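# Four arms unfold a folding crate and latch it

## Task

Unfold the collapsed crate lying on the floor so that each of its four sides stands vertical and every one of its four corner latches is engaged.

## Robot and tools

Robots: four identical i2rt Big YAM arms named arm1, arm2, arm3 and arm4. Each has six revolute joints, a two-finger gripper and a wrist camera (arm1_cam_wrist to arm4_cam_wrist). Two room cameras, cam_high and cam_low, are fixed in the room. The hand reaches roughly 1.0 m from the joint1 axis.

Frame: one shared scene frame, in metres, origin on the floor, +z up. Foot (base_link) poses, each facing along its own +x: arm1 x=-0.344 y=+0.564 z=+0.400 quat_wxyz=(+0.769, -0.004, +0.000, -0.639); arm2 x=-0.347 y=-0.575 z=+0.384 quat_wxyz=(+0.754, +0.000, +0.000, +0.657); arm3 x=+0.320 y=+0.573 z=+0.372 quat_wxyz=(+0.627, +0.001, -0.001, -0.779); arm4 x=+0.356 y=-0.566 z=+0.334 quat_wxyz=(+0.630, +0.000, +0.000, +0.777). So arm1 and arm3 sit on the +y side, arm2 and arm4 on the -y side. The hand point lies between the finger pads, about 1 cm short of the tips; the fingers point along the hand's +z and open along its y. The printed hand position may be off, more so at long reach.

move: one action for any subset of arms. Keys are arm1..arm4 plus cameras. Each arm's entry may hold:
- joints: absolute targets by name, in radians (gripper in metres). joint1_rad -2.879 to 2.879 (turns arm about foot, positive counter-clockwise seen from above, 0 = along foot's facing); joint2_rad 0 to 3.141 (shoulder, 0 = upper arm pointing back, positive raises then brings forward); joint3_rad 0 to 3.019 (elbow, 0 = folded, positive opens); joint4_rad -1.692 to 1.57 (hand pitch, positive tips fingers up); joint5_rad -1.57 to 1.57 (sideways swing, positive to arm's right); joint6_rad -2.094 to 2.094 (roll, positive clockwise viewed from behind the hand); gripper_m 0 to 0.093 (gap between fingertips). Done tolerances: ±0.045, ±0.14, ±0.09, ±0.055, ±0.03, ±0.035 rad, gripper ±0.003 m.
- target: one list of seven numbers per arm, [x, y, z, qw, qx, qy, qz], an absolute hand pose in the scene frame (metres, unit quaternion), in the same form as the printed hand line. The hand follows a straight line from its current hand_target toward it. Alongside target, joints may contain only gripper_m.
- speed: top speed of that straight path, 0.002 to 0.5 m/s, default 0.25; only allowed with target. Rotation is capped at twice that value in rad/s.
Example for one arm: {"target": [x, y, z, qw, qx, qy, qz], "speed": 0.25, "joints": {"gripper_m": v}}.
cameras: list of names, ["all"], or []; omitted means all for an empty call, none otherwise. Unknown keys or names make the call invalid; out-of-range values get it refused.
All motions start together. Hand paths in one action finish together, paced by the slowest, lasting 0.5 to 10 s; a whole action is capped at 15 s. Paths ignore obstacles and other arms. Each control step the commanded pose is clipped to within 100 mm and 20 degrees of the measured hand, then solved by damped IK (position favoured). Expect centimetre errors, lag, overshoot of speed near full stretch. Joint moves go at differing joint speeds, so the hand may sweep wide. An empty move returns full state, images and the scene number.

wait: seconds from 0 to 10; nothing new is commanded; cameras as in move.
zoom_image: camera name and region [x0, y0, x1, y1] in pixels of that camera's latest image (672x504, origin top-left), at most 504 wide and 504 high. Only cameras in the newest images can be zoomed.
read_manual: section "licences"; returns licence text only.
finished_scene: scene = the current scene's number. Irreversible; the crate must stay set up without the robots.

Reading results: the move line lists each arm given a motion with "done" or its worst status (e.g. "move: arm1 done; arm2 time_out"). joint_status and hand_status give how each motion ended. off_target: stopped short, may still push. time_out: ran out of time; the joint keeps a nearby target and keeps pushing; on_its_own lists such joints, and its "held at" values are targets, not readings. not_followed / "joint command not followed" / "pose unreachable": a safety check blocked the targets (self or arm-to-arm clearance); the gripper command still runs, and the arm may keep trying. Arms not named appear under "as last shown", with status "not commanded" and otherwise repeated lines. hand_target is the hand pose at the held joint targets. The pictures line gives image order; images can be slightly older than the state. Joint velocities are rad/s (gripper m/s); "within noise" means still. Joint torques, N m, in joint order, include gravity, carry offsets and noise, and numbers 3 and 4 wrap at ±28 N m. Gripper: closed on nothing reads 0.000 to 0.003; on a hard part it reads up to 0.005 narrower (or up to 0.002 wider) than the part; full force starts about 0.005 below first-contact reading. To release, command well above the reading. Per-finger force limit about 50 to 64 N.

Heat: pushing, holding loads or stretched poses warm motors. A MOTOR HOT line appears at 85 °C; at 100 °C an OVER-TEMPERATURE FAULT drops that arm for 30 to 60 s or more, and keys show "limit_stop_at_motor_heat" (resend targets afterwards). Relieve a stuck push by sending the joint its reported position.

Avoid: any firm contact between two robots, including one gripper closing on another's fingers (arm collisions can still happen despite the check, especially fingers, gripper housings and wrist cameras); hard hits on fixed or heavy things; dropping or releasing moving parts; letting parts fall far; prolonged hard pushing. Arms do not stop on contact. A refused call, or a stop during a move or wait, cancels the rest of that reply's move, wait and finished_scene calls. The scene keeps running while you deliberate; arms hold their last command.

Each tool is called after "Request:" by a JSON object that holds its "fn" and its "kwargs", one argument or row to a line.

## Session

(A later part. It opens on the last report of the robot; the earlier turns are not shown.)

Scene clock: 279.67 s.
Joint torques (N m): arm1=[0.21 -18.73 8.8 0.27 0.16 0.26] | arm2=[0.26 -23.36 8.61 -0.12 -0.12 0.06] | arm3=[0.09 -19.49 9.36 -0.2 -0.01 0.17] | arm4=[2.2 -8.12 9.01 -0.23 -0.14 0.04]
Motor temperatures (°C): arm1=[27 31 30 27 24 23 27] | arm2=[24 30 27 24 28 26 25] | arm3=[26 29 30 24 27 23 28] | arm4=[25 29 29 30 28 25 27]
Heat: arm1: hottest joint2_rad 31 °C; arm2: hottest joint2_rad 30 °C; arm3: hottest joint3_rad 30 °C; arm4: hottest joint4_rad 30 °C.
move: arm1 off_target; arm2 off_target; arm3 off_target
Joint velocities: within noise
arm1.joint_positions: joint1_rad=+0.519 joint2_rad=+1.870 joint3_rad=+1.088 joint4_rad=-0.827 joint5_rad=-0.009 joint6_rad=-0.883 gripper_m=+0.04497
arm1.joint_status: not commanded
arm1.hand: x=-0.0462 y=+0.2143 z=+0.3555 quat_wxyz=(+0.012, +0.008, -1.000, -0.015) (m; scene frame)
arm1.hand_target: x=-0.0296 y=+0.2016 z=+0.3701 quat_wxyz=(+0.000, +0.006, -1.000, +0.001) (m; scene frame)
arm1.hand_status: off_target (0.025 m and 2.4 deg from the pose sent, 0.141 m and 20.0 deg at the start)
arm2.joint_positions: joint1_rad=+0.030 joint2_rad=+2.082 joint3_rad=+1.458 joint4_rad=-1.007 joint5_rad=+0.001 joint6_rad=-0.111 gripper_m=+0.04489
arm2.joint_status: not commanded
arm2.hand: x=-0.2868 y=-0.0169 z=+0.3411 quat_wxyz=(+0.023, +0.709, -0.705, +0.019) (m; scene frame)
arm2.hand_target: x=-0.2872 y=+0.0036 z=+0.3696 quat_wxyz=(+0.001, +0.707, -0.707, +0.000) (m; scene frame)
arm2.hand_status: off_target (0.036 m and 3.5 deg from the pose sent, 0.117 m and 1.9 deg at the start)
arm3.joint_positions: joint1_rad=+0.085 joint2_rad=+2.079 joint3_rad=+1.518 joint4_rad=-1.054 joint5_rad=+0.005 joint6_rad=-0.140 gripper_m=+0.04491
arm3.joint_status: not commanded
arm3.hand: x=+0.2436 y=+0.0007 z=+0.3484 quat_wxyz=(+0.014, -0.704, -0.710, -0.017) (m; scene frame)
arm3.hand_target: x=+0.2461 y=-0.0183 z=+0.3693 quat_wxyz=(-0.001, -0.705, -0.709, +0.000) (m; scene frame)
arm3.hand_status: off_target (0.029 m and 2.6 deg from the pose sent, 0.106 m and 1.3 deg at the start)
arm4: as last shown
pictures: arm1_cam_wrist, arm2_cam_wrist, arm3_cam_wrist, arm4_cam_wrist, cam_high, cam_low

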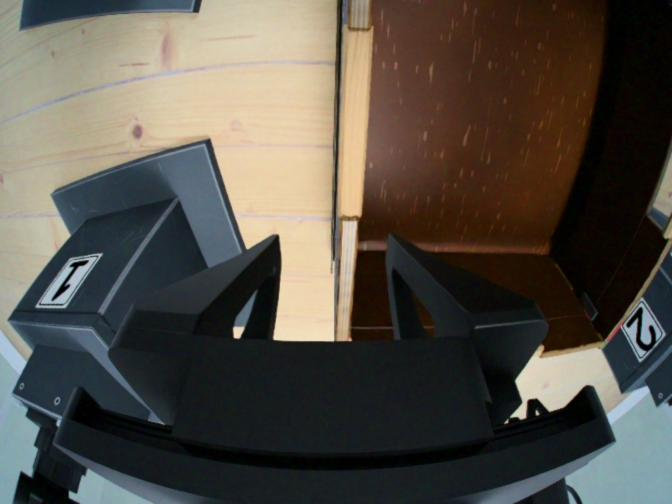

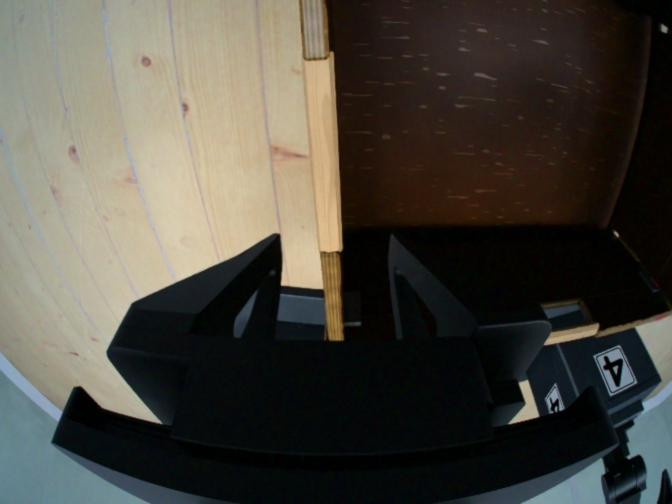

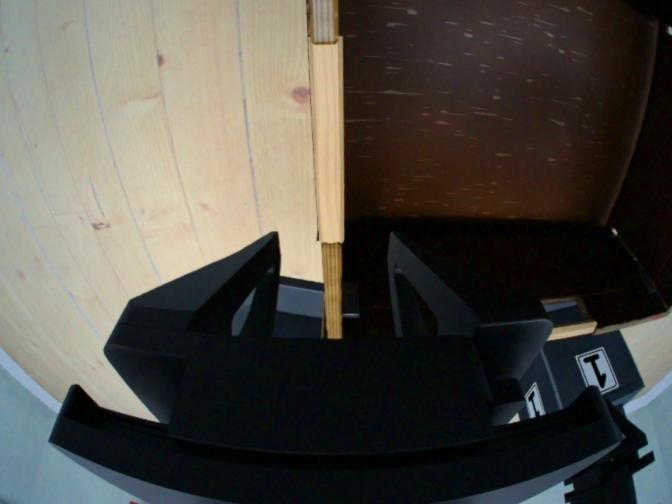

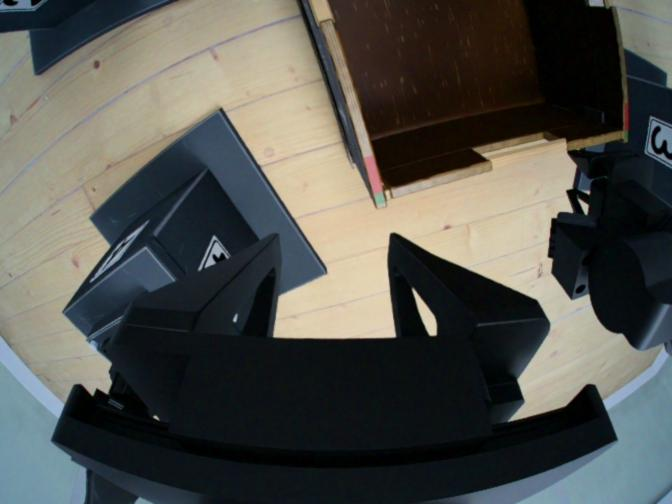

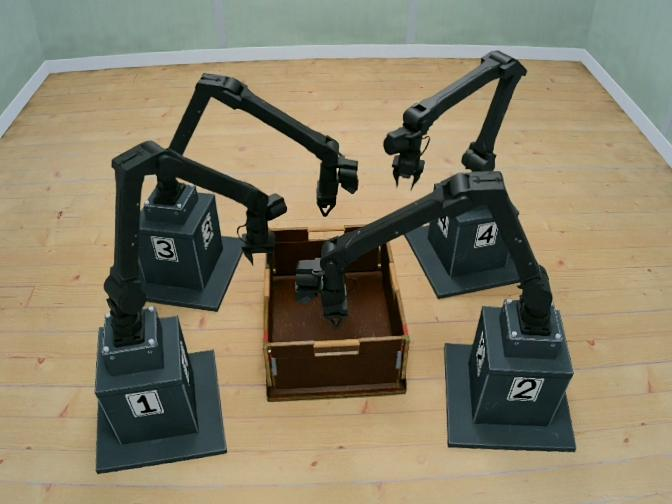

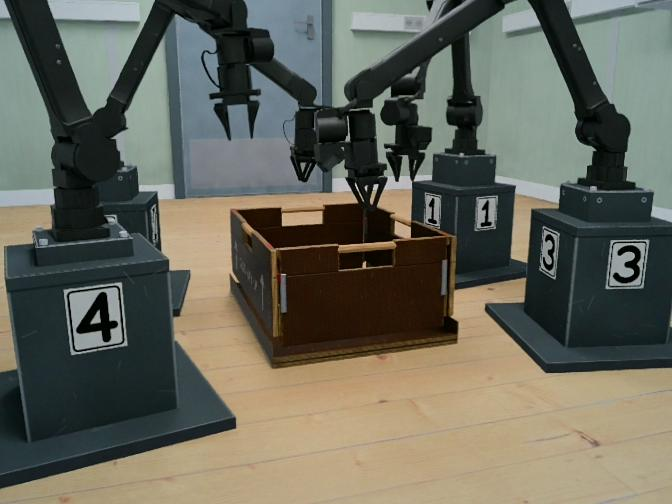

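Request:
{"fn": "zoom_image", "kwargs": {
  "camera": "arm4_cam_wrist",
  "region": [340, 120, 440, 220]
}}

Request:
{"fn": "zoom_image", "kwargs": {
  "camera": "arm4_cam_wrist",
  "region": [560, 60, 660, 160]
}}

Request:
{"fn": "zoom_image", "kwargs": {
  "camera": "cam_high",
  "region": [250, 310, 310, 400]
}}

Request:
{"fn": "zoom_image", "kwargs": {
  "camera": "cam_high",
  "region": [370, 310, 430, 400]
}}

Request:
{"fn": "zoom_image", "kwargs": {
  "camera": "arm2_cam_wrist",
  "region": [560, 180, 672, 320]
}}

Request:
{"fn": "zoom_image", "kwargs": {
  "camera": "arm3_cam_wrist",
  "region": [560, 180, 672, 320]
}}

Scaled by 5.040 from the camera's 672x504 image, which has a finer 960x720 frame.

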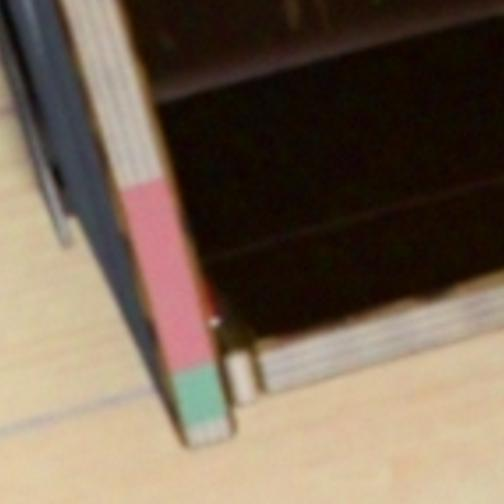

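Scaled by 5.040 from the camera's 672x504 image, which has a finer 960x720 frame.

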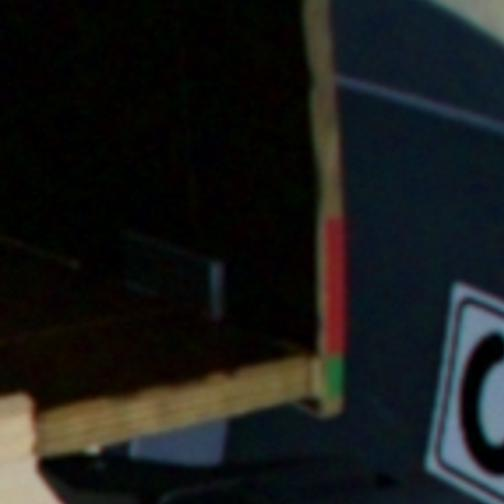

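Scaled by 5.600 from the camera's 672x504 image, which has a finer 960x720 frame.

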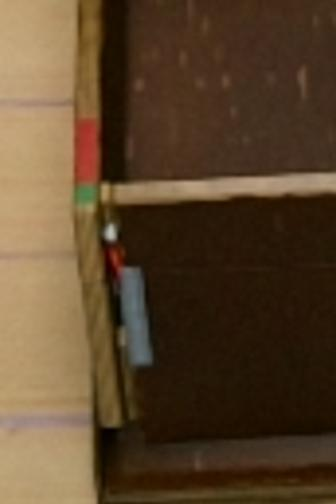

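Scaled by 5.600 from the camera's 672x504 image, which has a finer 960x720 frame.

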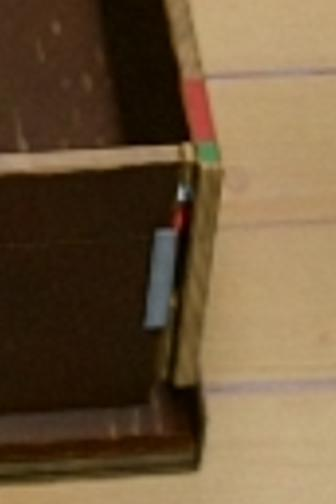

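Scaled by 3.600 from the camera's 672x504 image, which has a finer 960x720 frame.

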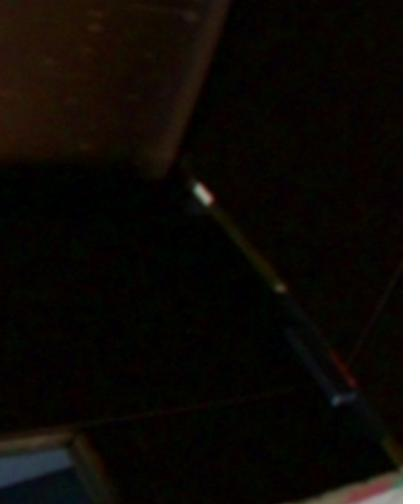

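Scaled by 3.600 from the camera's 672x504 image, which has a finer 960x720 frame.

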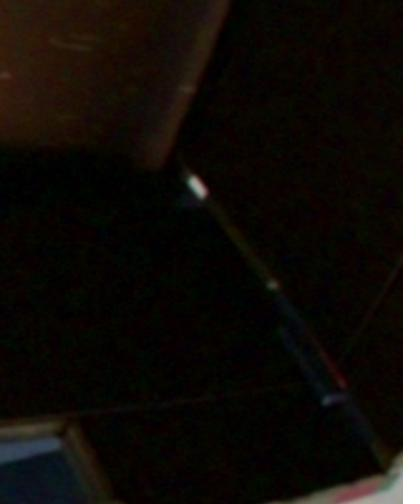

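Request:
{"fn": "finished_scene", "kwargs": {
  "scene": 1
}}

The scene is finished: the task was done.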